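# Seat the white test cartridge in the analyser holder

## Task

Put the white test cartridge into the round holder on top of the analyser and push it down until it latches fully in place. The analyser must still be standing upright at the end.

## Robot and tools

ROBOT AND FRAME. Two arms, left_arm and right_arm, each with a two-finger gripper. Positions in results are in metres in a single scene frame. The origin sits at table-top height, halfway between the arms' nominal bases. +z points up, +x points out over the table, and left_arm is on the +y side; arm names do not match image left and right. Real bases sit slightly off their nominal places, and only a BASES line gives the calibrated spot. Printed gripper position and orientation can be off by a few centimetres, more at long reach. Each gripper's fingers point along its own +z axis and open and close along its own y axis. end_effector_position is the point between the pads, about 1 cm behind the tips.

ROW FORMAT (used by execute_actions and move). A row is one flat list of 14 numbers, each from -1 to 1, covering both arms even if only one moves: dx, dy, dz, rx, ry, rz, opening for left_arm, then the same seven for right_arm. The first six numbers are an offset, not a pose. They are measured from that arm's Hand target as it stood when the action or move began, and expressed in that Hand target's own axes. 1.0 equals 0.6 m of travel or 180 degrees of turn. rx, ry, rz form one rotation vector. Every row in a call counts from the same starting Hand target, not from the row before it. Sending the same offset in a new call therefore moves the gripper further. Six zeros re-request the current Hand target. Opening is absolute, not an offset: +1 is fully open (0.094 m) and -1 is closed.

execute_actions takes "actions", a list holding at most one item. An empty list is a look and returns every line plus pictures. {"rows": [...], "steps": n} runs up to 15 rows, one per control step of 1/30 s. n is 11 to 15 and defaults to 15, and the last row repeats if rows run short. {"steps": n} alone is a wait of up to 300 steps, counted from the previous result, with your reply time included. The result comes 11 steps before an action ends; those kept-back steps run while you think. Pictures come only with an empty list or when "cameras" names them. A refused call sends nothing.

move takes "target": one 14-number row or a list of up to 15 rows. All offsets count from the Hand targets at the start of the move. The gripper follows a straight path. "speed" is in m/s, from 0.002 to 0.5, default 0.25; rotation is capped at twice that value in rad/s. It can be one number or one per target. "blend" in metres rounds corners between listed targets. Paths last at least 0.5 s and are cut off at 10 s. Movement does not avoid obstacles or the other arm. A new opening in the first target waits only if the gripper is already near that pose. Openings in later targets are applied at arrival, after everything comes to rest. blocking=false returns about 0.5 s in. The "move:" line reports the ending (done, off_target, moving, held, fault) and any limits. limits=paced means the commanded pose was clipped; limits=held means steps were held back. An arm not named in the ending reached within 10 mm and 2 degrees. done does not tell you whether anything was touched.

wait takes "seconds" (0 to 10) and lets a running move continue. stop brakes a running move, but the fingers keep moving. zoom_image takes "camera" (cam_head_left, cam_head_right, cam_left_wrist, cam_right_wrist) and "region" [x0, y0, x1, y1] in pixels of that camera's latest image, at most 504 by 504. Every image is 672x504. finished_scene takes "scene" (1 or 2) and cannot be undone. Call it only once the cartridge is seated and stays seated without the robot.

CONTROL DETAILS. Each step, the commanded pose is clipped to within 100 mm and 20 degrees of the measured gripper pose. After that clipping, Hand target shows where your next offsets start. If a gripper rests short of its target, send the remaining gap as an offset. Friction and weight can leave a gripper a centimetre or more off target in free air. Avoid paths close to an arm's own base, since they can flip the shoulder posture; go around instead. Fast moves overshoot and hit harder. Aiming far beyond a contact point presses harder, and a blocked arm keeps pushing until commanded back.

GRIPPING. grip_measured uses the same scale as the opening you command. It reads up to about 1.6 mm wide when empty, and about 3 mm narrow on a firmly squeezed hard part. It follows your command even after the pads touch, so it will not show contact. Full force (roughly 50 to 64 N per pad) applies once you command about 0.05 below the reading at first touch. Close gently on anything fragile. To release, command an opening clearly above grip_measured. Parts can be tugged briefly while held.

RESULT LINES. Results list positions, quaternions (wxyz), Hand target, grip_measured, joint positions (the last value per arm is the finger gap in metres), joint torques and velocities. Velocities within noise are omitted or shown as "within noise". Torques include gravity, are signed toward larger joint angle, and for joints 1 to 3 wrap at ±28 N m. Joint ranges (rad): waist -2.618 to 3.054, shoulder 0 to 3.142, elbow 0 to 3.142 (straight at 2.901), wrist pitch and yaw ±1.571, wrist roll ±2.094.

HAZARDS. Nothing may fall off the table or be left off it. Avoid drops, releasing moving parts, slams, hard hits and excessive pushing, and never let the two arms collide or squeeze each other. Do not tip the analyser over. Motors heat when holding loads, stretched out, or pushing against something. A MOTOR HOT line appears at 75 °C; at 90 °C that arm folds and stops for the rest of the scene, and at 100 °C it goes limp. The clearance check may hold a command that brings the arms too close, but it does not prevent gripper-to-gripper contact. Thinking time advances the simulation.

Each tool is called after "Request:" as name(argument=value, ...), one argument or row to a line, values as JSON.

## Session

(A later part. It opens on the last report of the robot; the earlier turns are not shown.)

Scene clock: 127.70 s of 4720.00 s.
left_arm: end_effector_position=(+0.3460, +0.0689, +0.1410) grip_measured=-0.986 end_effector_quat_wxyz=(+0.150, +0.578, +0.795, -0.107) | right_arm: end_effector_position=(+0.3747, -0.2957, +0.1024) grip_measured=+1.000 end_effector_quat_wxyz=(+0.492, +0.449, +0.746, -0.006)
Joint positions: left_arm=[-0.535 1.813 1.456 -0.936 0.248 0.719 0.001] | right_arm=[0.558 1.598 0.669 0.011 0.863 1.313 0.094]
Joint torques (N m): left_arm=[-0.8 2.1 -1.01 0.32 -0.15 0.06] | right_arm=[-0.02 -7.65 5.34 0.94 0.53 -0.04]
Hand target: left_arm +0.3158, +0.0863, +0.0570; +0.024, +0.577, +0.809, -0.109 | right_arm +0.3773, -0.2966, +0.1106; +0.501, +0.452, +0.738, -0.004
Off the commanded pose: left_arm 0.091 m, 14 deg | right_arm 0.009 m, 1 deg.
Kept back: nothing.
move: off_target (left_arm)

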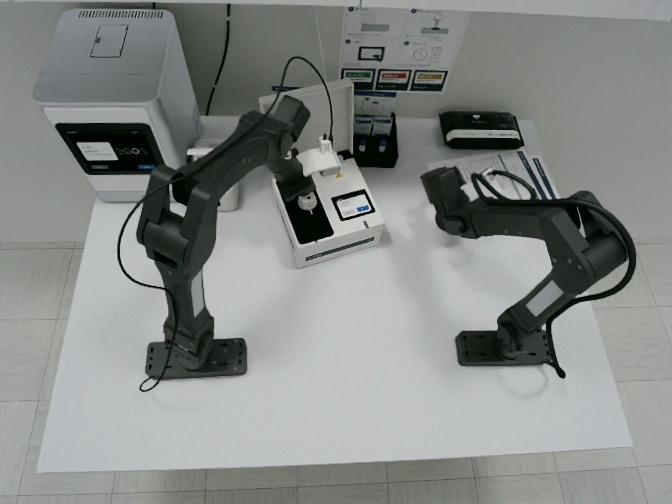

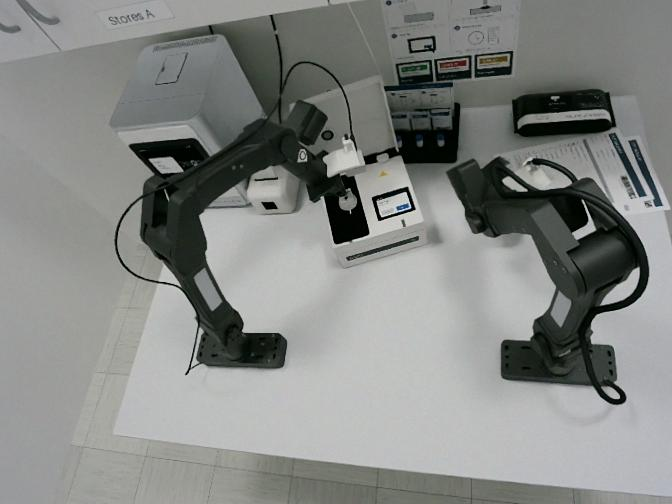

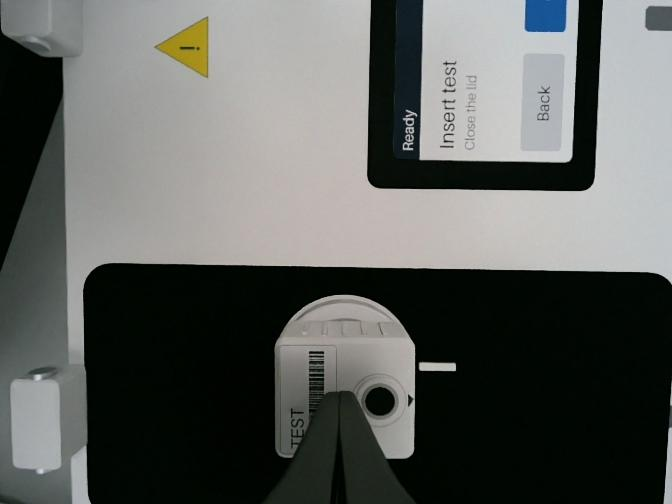

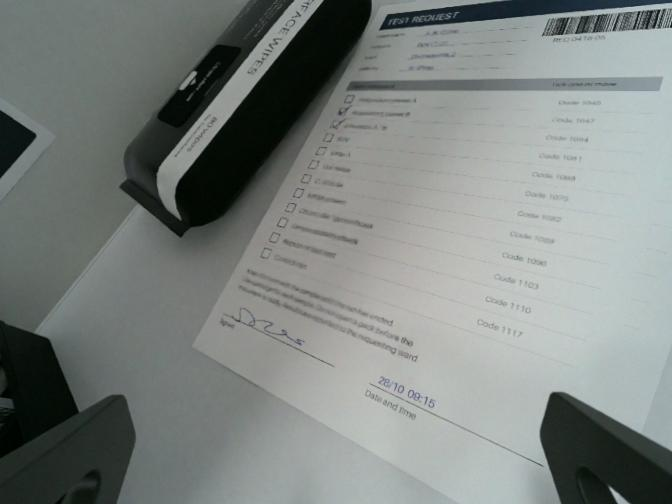

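Request:
move(
  target=[-0.0822, 0.006, -0.2143, -0.05, -0.0593, 0.0175, -1, 0, 0, 0, 0, 0, 0, 1],
  speed=0.1,
)

Request:
zoom_image(
  camera="cam_left_wrist",
  region=[220, 200, 440, 420],
)

Scene clock: 135.60 s of 4720.00 s.
left_arm: end_effector_position=(+0.3439, +0.0732, +0.1792) grip_measured=-0.986 end_effector_quat_wxyz=(+0.135, +0.580, +0.798, -0.097) | right_arm: end_effector_position=(+0.3747, -0.2957, +0.1024) grip_measured=+1.000 end_effector_quat_wxyz=(+0.492, +0.449, +0.746, -0.006)
Joint positions: left_arm=[-0.538 1.817 1.623 -1.126 0.225 0.722 0.001] | right_arm=[0.558 1.598 0.669 0.011 0.863 1.313 0.094]
Joint torques (N m): left_arm=[-0.58 -8.79 8.68 0.57 0.16 -0.02] | right_arm=[0.01 -7.68 5.23 0.93 0.54 -0.04]
Hand target: left_arm +0.3467, +0.0679, +0.1899; +0.147, +0.583, +0.793, -0.098 | right_arm +0.3773, -0.2966, +0.1106; +0.501, +0.452, +0.738, -0.004
Off the commanded pose: left_arm 0.012 m, 2 deg | right_arm 0.009 m, 1 deg.
Kept back: nothing.
move: off_target (left_arm)

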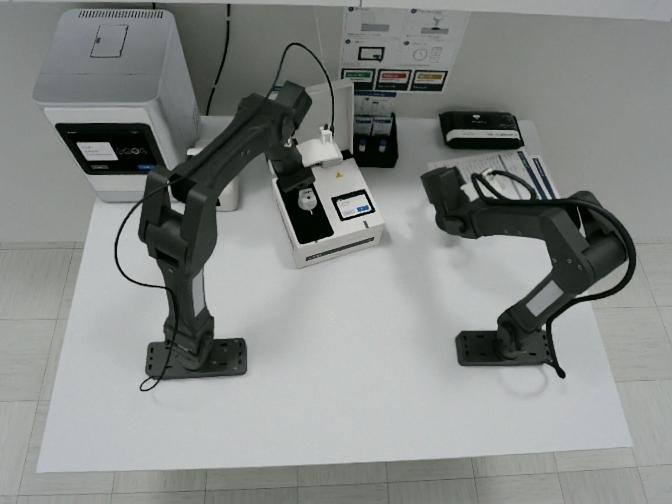

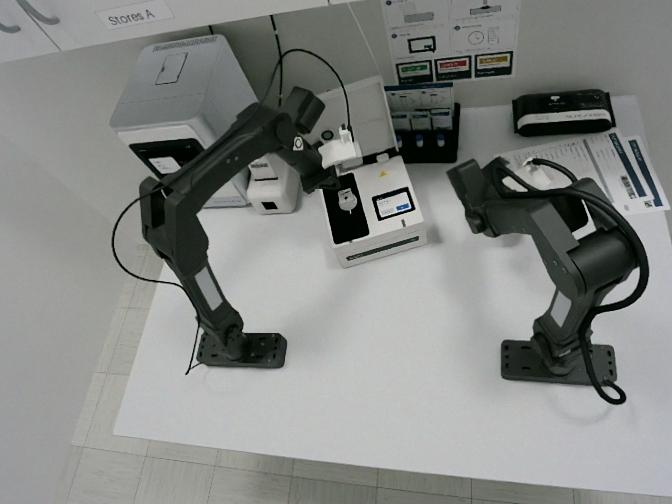

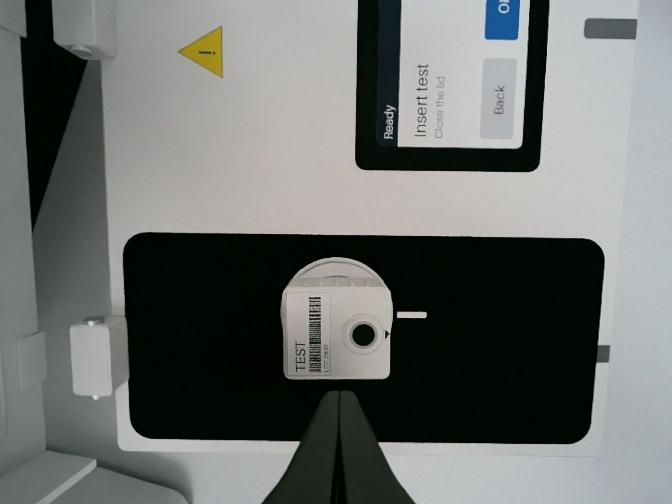

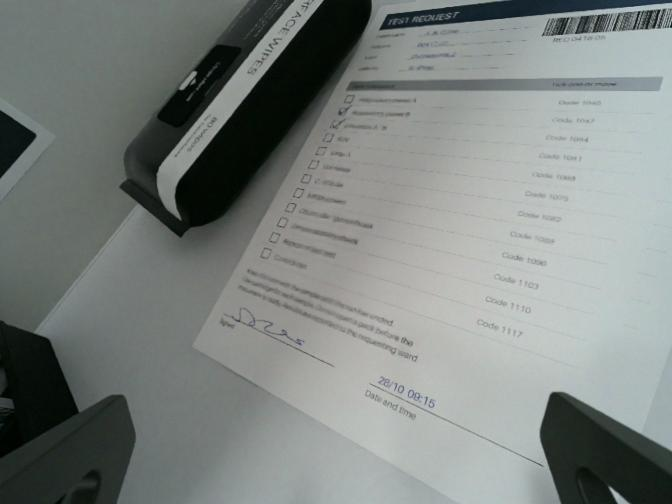

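Scaled by 2.291.

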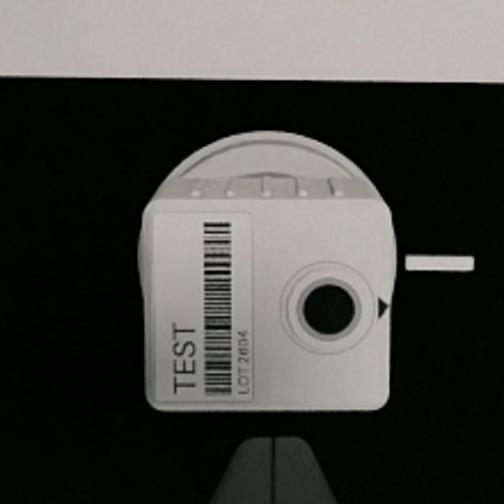

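Request:
zoom_image(
  camera="cam_left_wrist",
  region=[270, 240, 440, 310],
)

Request:
zoom_image(
  camera="cam_left_wrist",
  region=[270, 320, 440, 390],
)

Scaled by 2.965.

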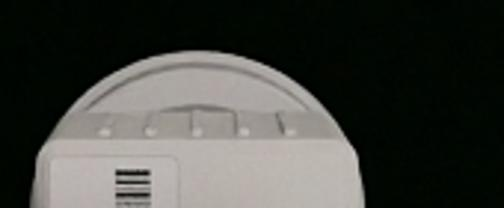

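Scaled by 2.965.

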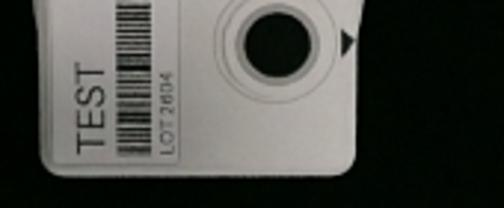

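Request:
zoom_image(
  camera="cam_head_left",
  region=[275, 170, 345, 240],
)

Request:
zoom_image(
  camera="cam_head_right",
  region=[315, 165, 385, 235],
)

Scaled by 7.200.

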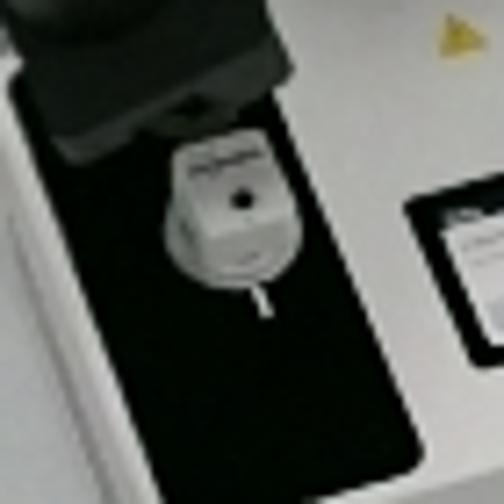

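Scaled by 7.200.

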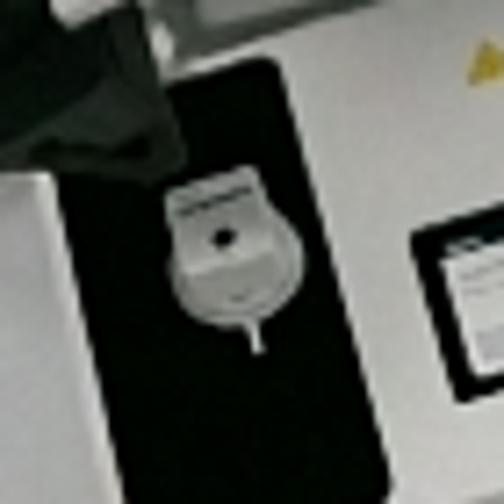

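Request:
move(
  target=[0, 0, 0, -0.0928, 0.2592, 0.3808, -1, 0, 0, 0, 0, 0, 0, 1],
  speed=0.3,
)

Request:
zoom_image(
  camera="cam_left_wrist",
  region=[220, 60, 460, 240],
)

Scene clock: 153.50 s of 4720.00 s.
left_arm: end_effector_position=(+0.3474, +0.0661, +0.1866) grip_measured=-0.986 end_effector_quat_wxyz=(-0.056, +0.881, +0.342, +0.322) | right_arm: end_effector_position=(+0.3747, -0.2957, +0.1024) grip_measured=+1.000 end_effector_quat_wxyz=(+0.492, +0.449, +0.746, -0.006)
Joint positions: left_arm=[-0.92 1.939 1.708 -1.23 -0.658 1.55 0.001] | right_arm=[0.558 1.598 0.669 0.011 0.863 1.313 0.094]
Joint torques (N m): left_arm=[-0.25 -11.04 4.38 0.48 -0.56 0.06] | right_arm=[-0.02 -7.65 5.3 0.94 0.53 -0.06]
Hand target: left_arm +0.3467, +0.0679, +0.1897; -0.055, +0.880, +0.337, +0.330 | right_arm +0.3773, -0.2966, +0.1106; +0.501, +0.452, +0.738, -0.004
Off the commanded pose: left_arm 0.004 m, 1 deg | right_arm 0.009 m, 1 deg.
Kept back: nothing.
move: done

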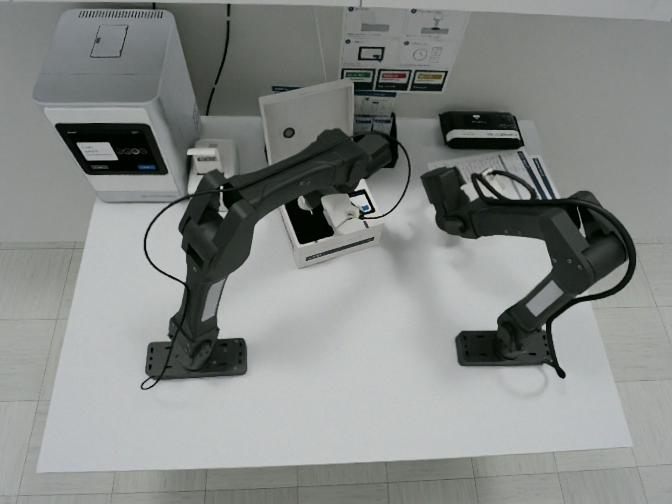

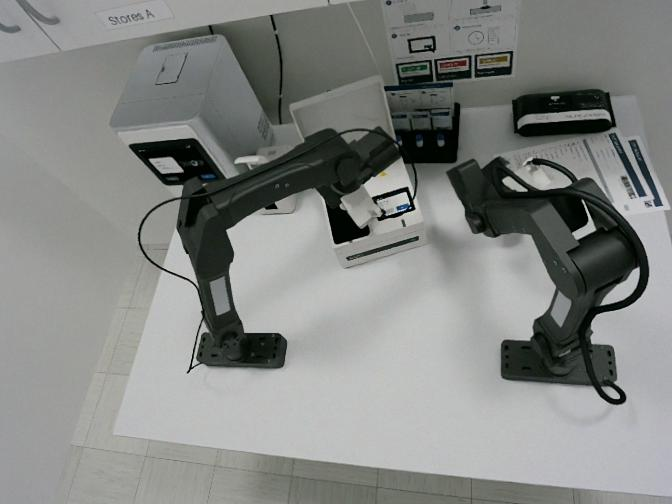

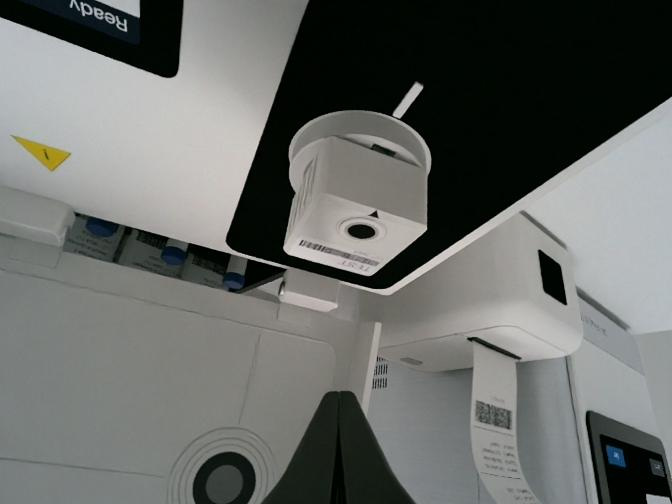

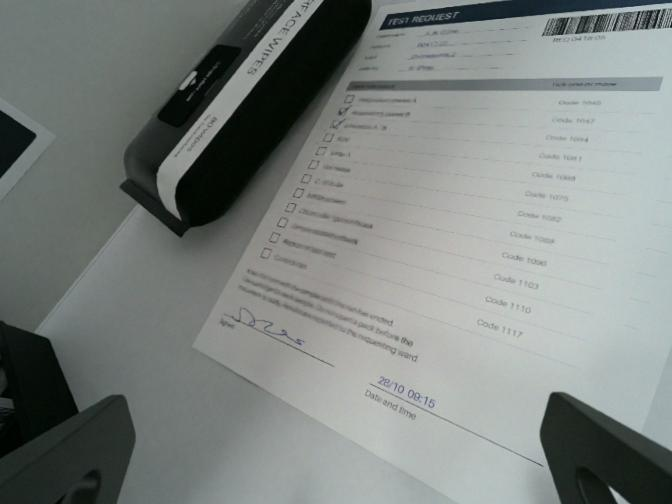

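Scaled by 2.100.

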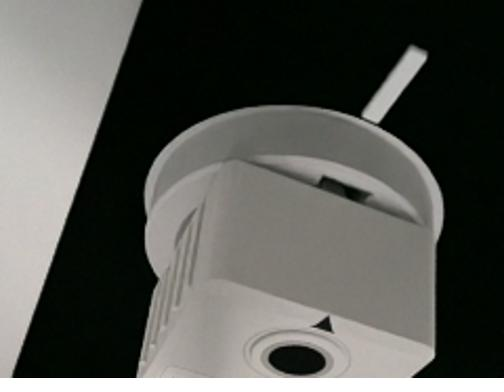

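Request:
zoom_image(
  camera="cam_left_wrist",
  region=[280, 100, 440, 220],
)

Request:
zoom_image(
  camera="cam_left_wrist",
  region=[340, 120, 440, 190],
)

Scaled by 3.150.

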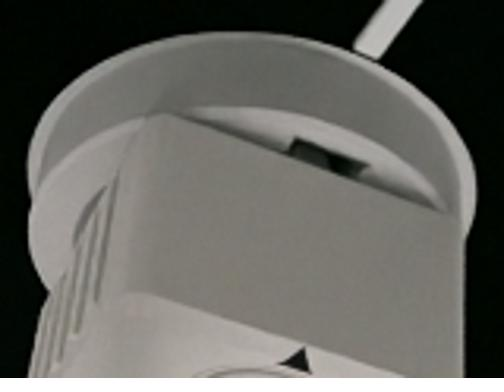

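Scaled by 5.040.

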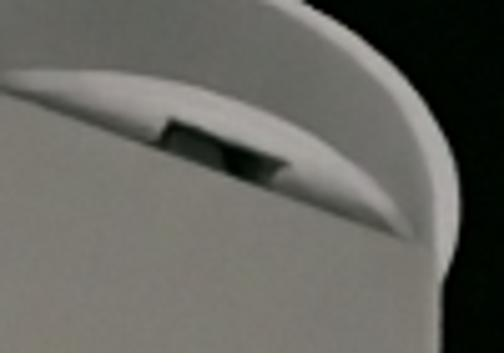

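Request:
move(
  target=[-0.0816, -0.0167, -0.0033, 0, 0, 0, -1, 0, 0, 0, 0, 0, 0, 1],
  speed=0.1,
)

Request:
zoom_image(
  camera="cam_left_wrist",
  region=[280, 120, 440, 240],
)

Scene clock: 167.53 s of 4720.00 s.
left_arm: end_effector_position=(+0.3121, +0.0455, +0.1612) grip_measured=-0.986 end_effector_quat_wxyz=(-0.054, +0.884, +0.334, +0.324) | right_arm: end_effector_position=(+0.3747, -0.2957, +0.1024) grip_measured=+1.000 end_effector_quat_wxyz=(+0.492, +0.449, +0.746, -0.006)
Joint positions: left_arm=[-1.029 1.939 1.608 -1.202 -0.667 1.434 0.001] | right_arm=[0.558 1.598 0.669 0.011 0.863 1.313 0.094]
Joint torques (N m): left_arm=[-0.09 -9.7 4.42 0.37 -0.55 -0.12] | right_arm=[0.01 -7.66 5.3 0.94 0.52 -0.07]
Hand target: left_arm +0.3122, +0.0477, +0.1599; -0.055, +0.880, +0.337, +0.330 | right_arm +0.3773, -0.2966, +0.1106; +0.501, +0.452, +0.738, -0.004
Off the commanded pose: left_arm 0.003 m, 1 deg | right_arm 0.009 m, 1 deg.
Kept back: nothing.
move: done

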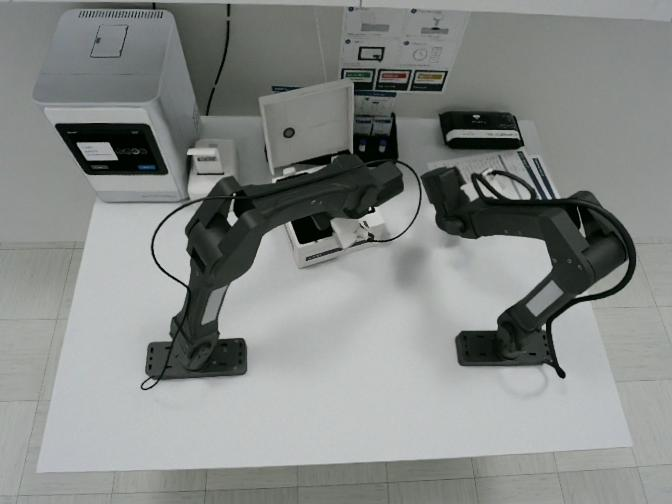

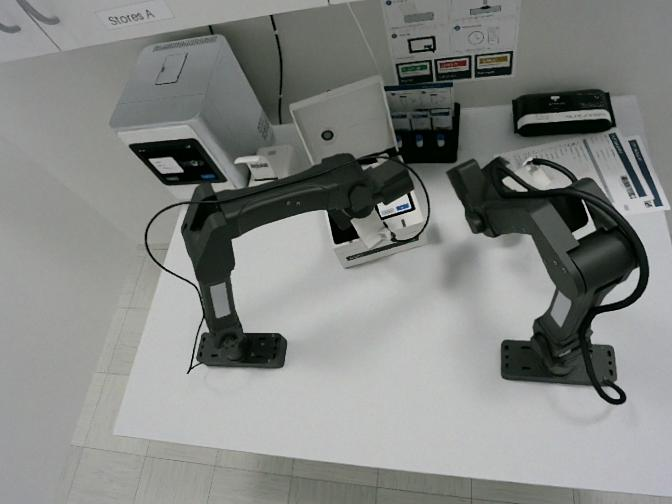

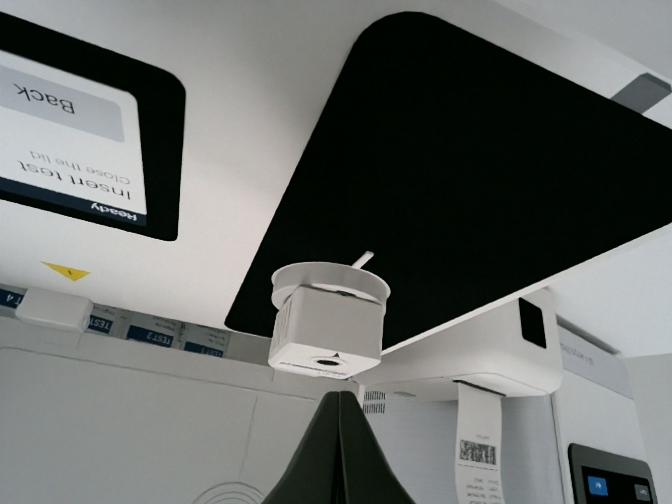

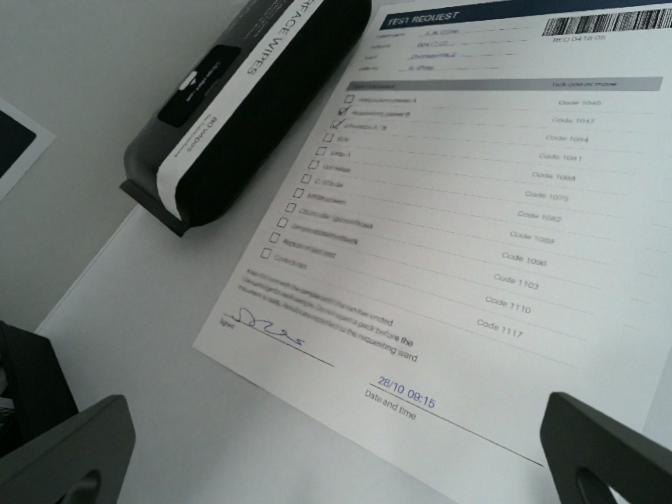

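Scaled by 3.150.

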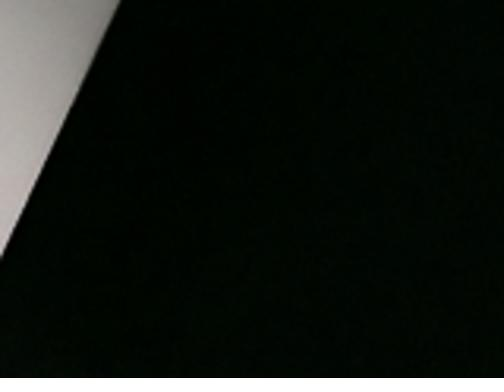

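Request:
zoom_image(
  camera="cam_left_wrist",
  region=[260, 245, 410, 385],
)

Request:
zoom_image(
  camera="cam_left_wrist",
  region=[265, 255, 345, 315],
)

Request:
zoom_image(
  camera="cam_left_wrist",
  region=[320, 255, 400, 315],
)

Scaled by 3.360.

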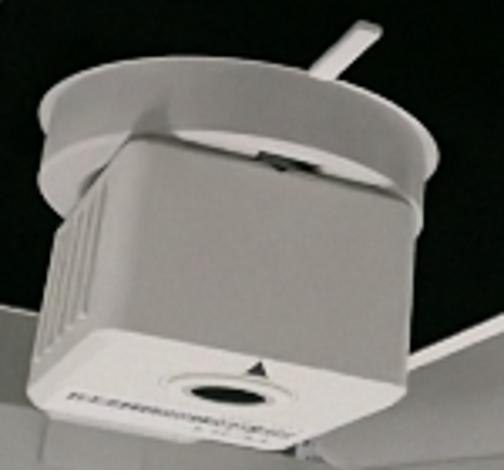

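Scaled by 6.300.

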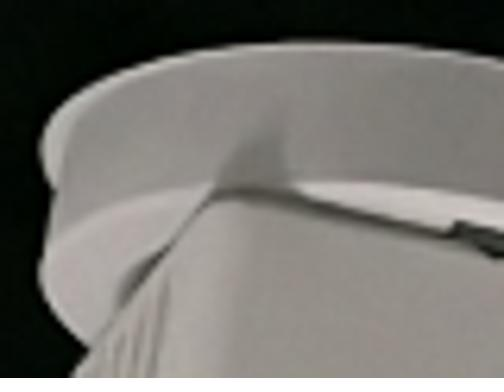

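Scaled by 6.300.

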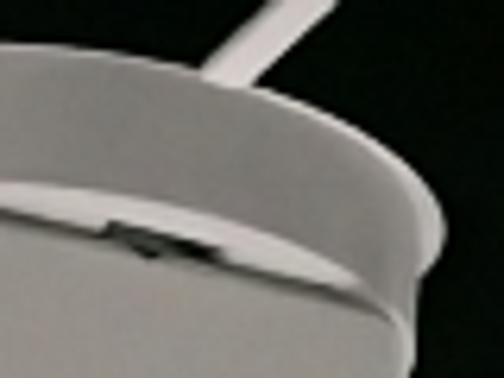

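Request:
zoom_image(
  camera="cam_left_wrist",
  region=[295, 275, 345, 310],
)

Request:
zoom_image(
  camera="cam_left_wrist",
  region=[330, 280, 390, 315],
)

Scaled by 10.080.

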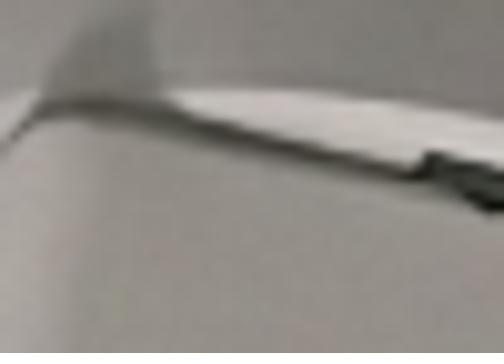

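Scaled by 8.400.

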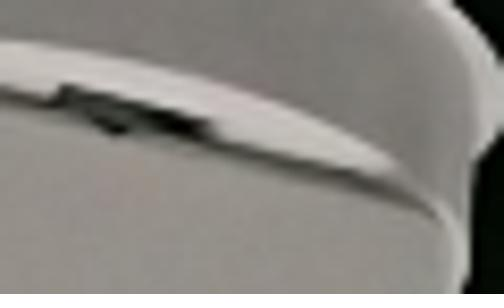

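Request:
move(
  target=[0.0248, -0.0758, -0.1214, 0, 0, 0, -1, 0, 0, 0, 0, 0, 0, 1],
  speed=0.2,
)

Request:
zoom_image(
  camera="cam_head_left",
  region=[260, 160, 390, 270],
)

Request:
zoom_image(
  camera="cam_left_wrist",
  region=[220, 120, 460, 340],
)

Scene clock: 173.53 s of 4720.00 s.
left_arm: end_effector_position=(+0.2516, +0.0677, +0.2082) grip_measured=-0.986 end_effector_quat_wxyz=(-0.067, +0.884, +0.330, +0.324) | right_arm: end_effector_position=(+0.3747, -0.2957, +0.1024) grip_measured=+1.000 end_effector_quat_wxyz=(+0.492, +0.449, +0.746, -0.006)
Joint positions: left_arm=[-1.153 1.794 1.601 -1.468 -0.669 1.274 0.001] | right_arm=[0.558 1.598 0.669 0.011 0.863 1.313 0.094]
Joint torques (N m): left_arm=[-0.14 -9.47 7.1 -0.05 -0.5 -0.11] | right_arm=[0.01 -7.65 5.31 0.94 0.52 -0.05]
Hand target: left_arm +0.2522, +0.0677, +0.2199; -0.055, +0.880, +0.337, +0.330 | right_arm +0.3773, -0.2966, +0.1106; +0.501, +0.452, +0.738, -0.004
Off the commanded pose: left_arm 0.012 m, 2 deg | right_arm 0.009 m, 1 deg.
Kept back: nothing.
move: off_target (left_arm)

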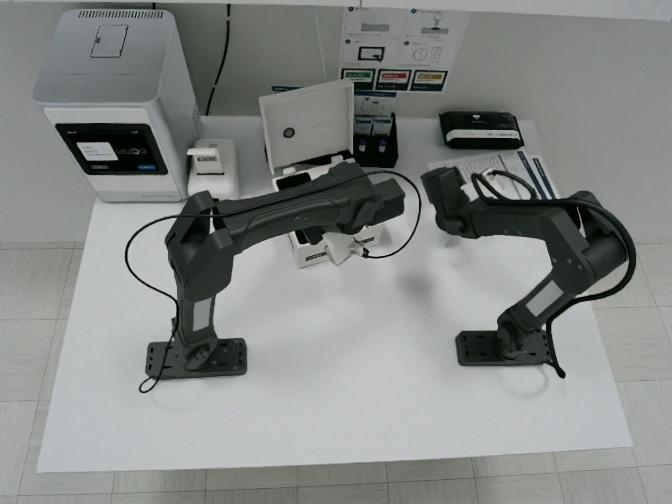

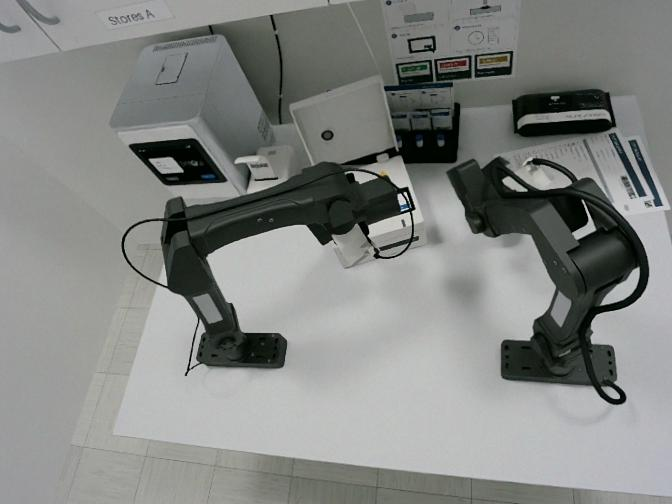

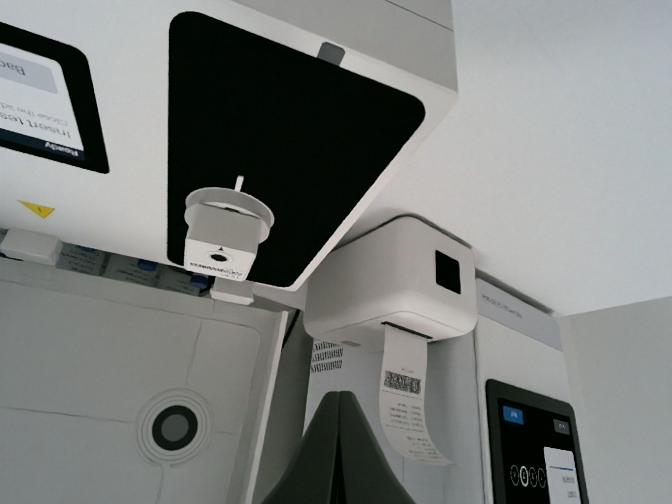

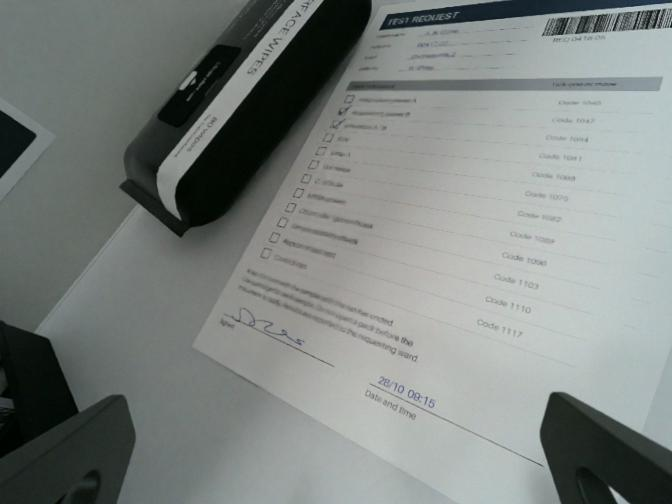

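Scaled by 3.877.

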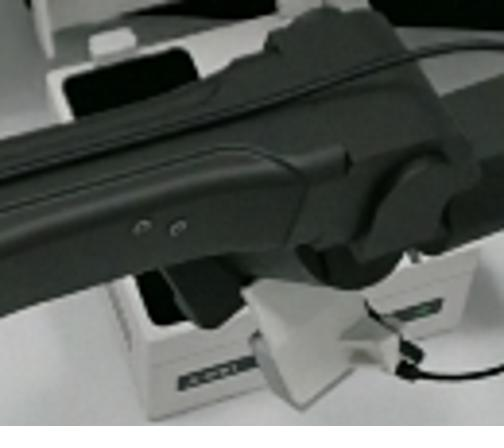

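Scaled by 2.100.

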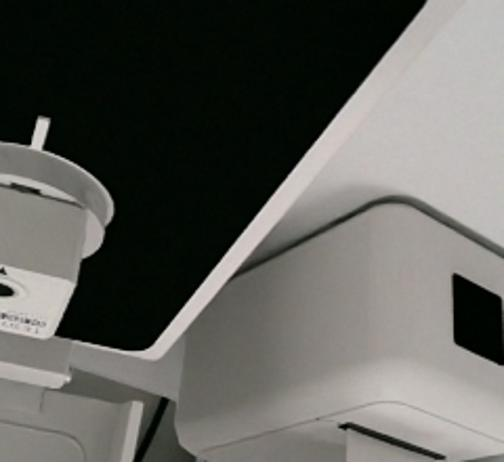

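Request:
finished_scene(
  scene=2,
)

The scene is finished: the task was done.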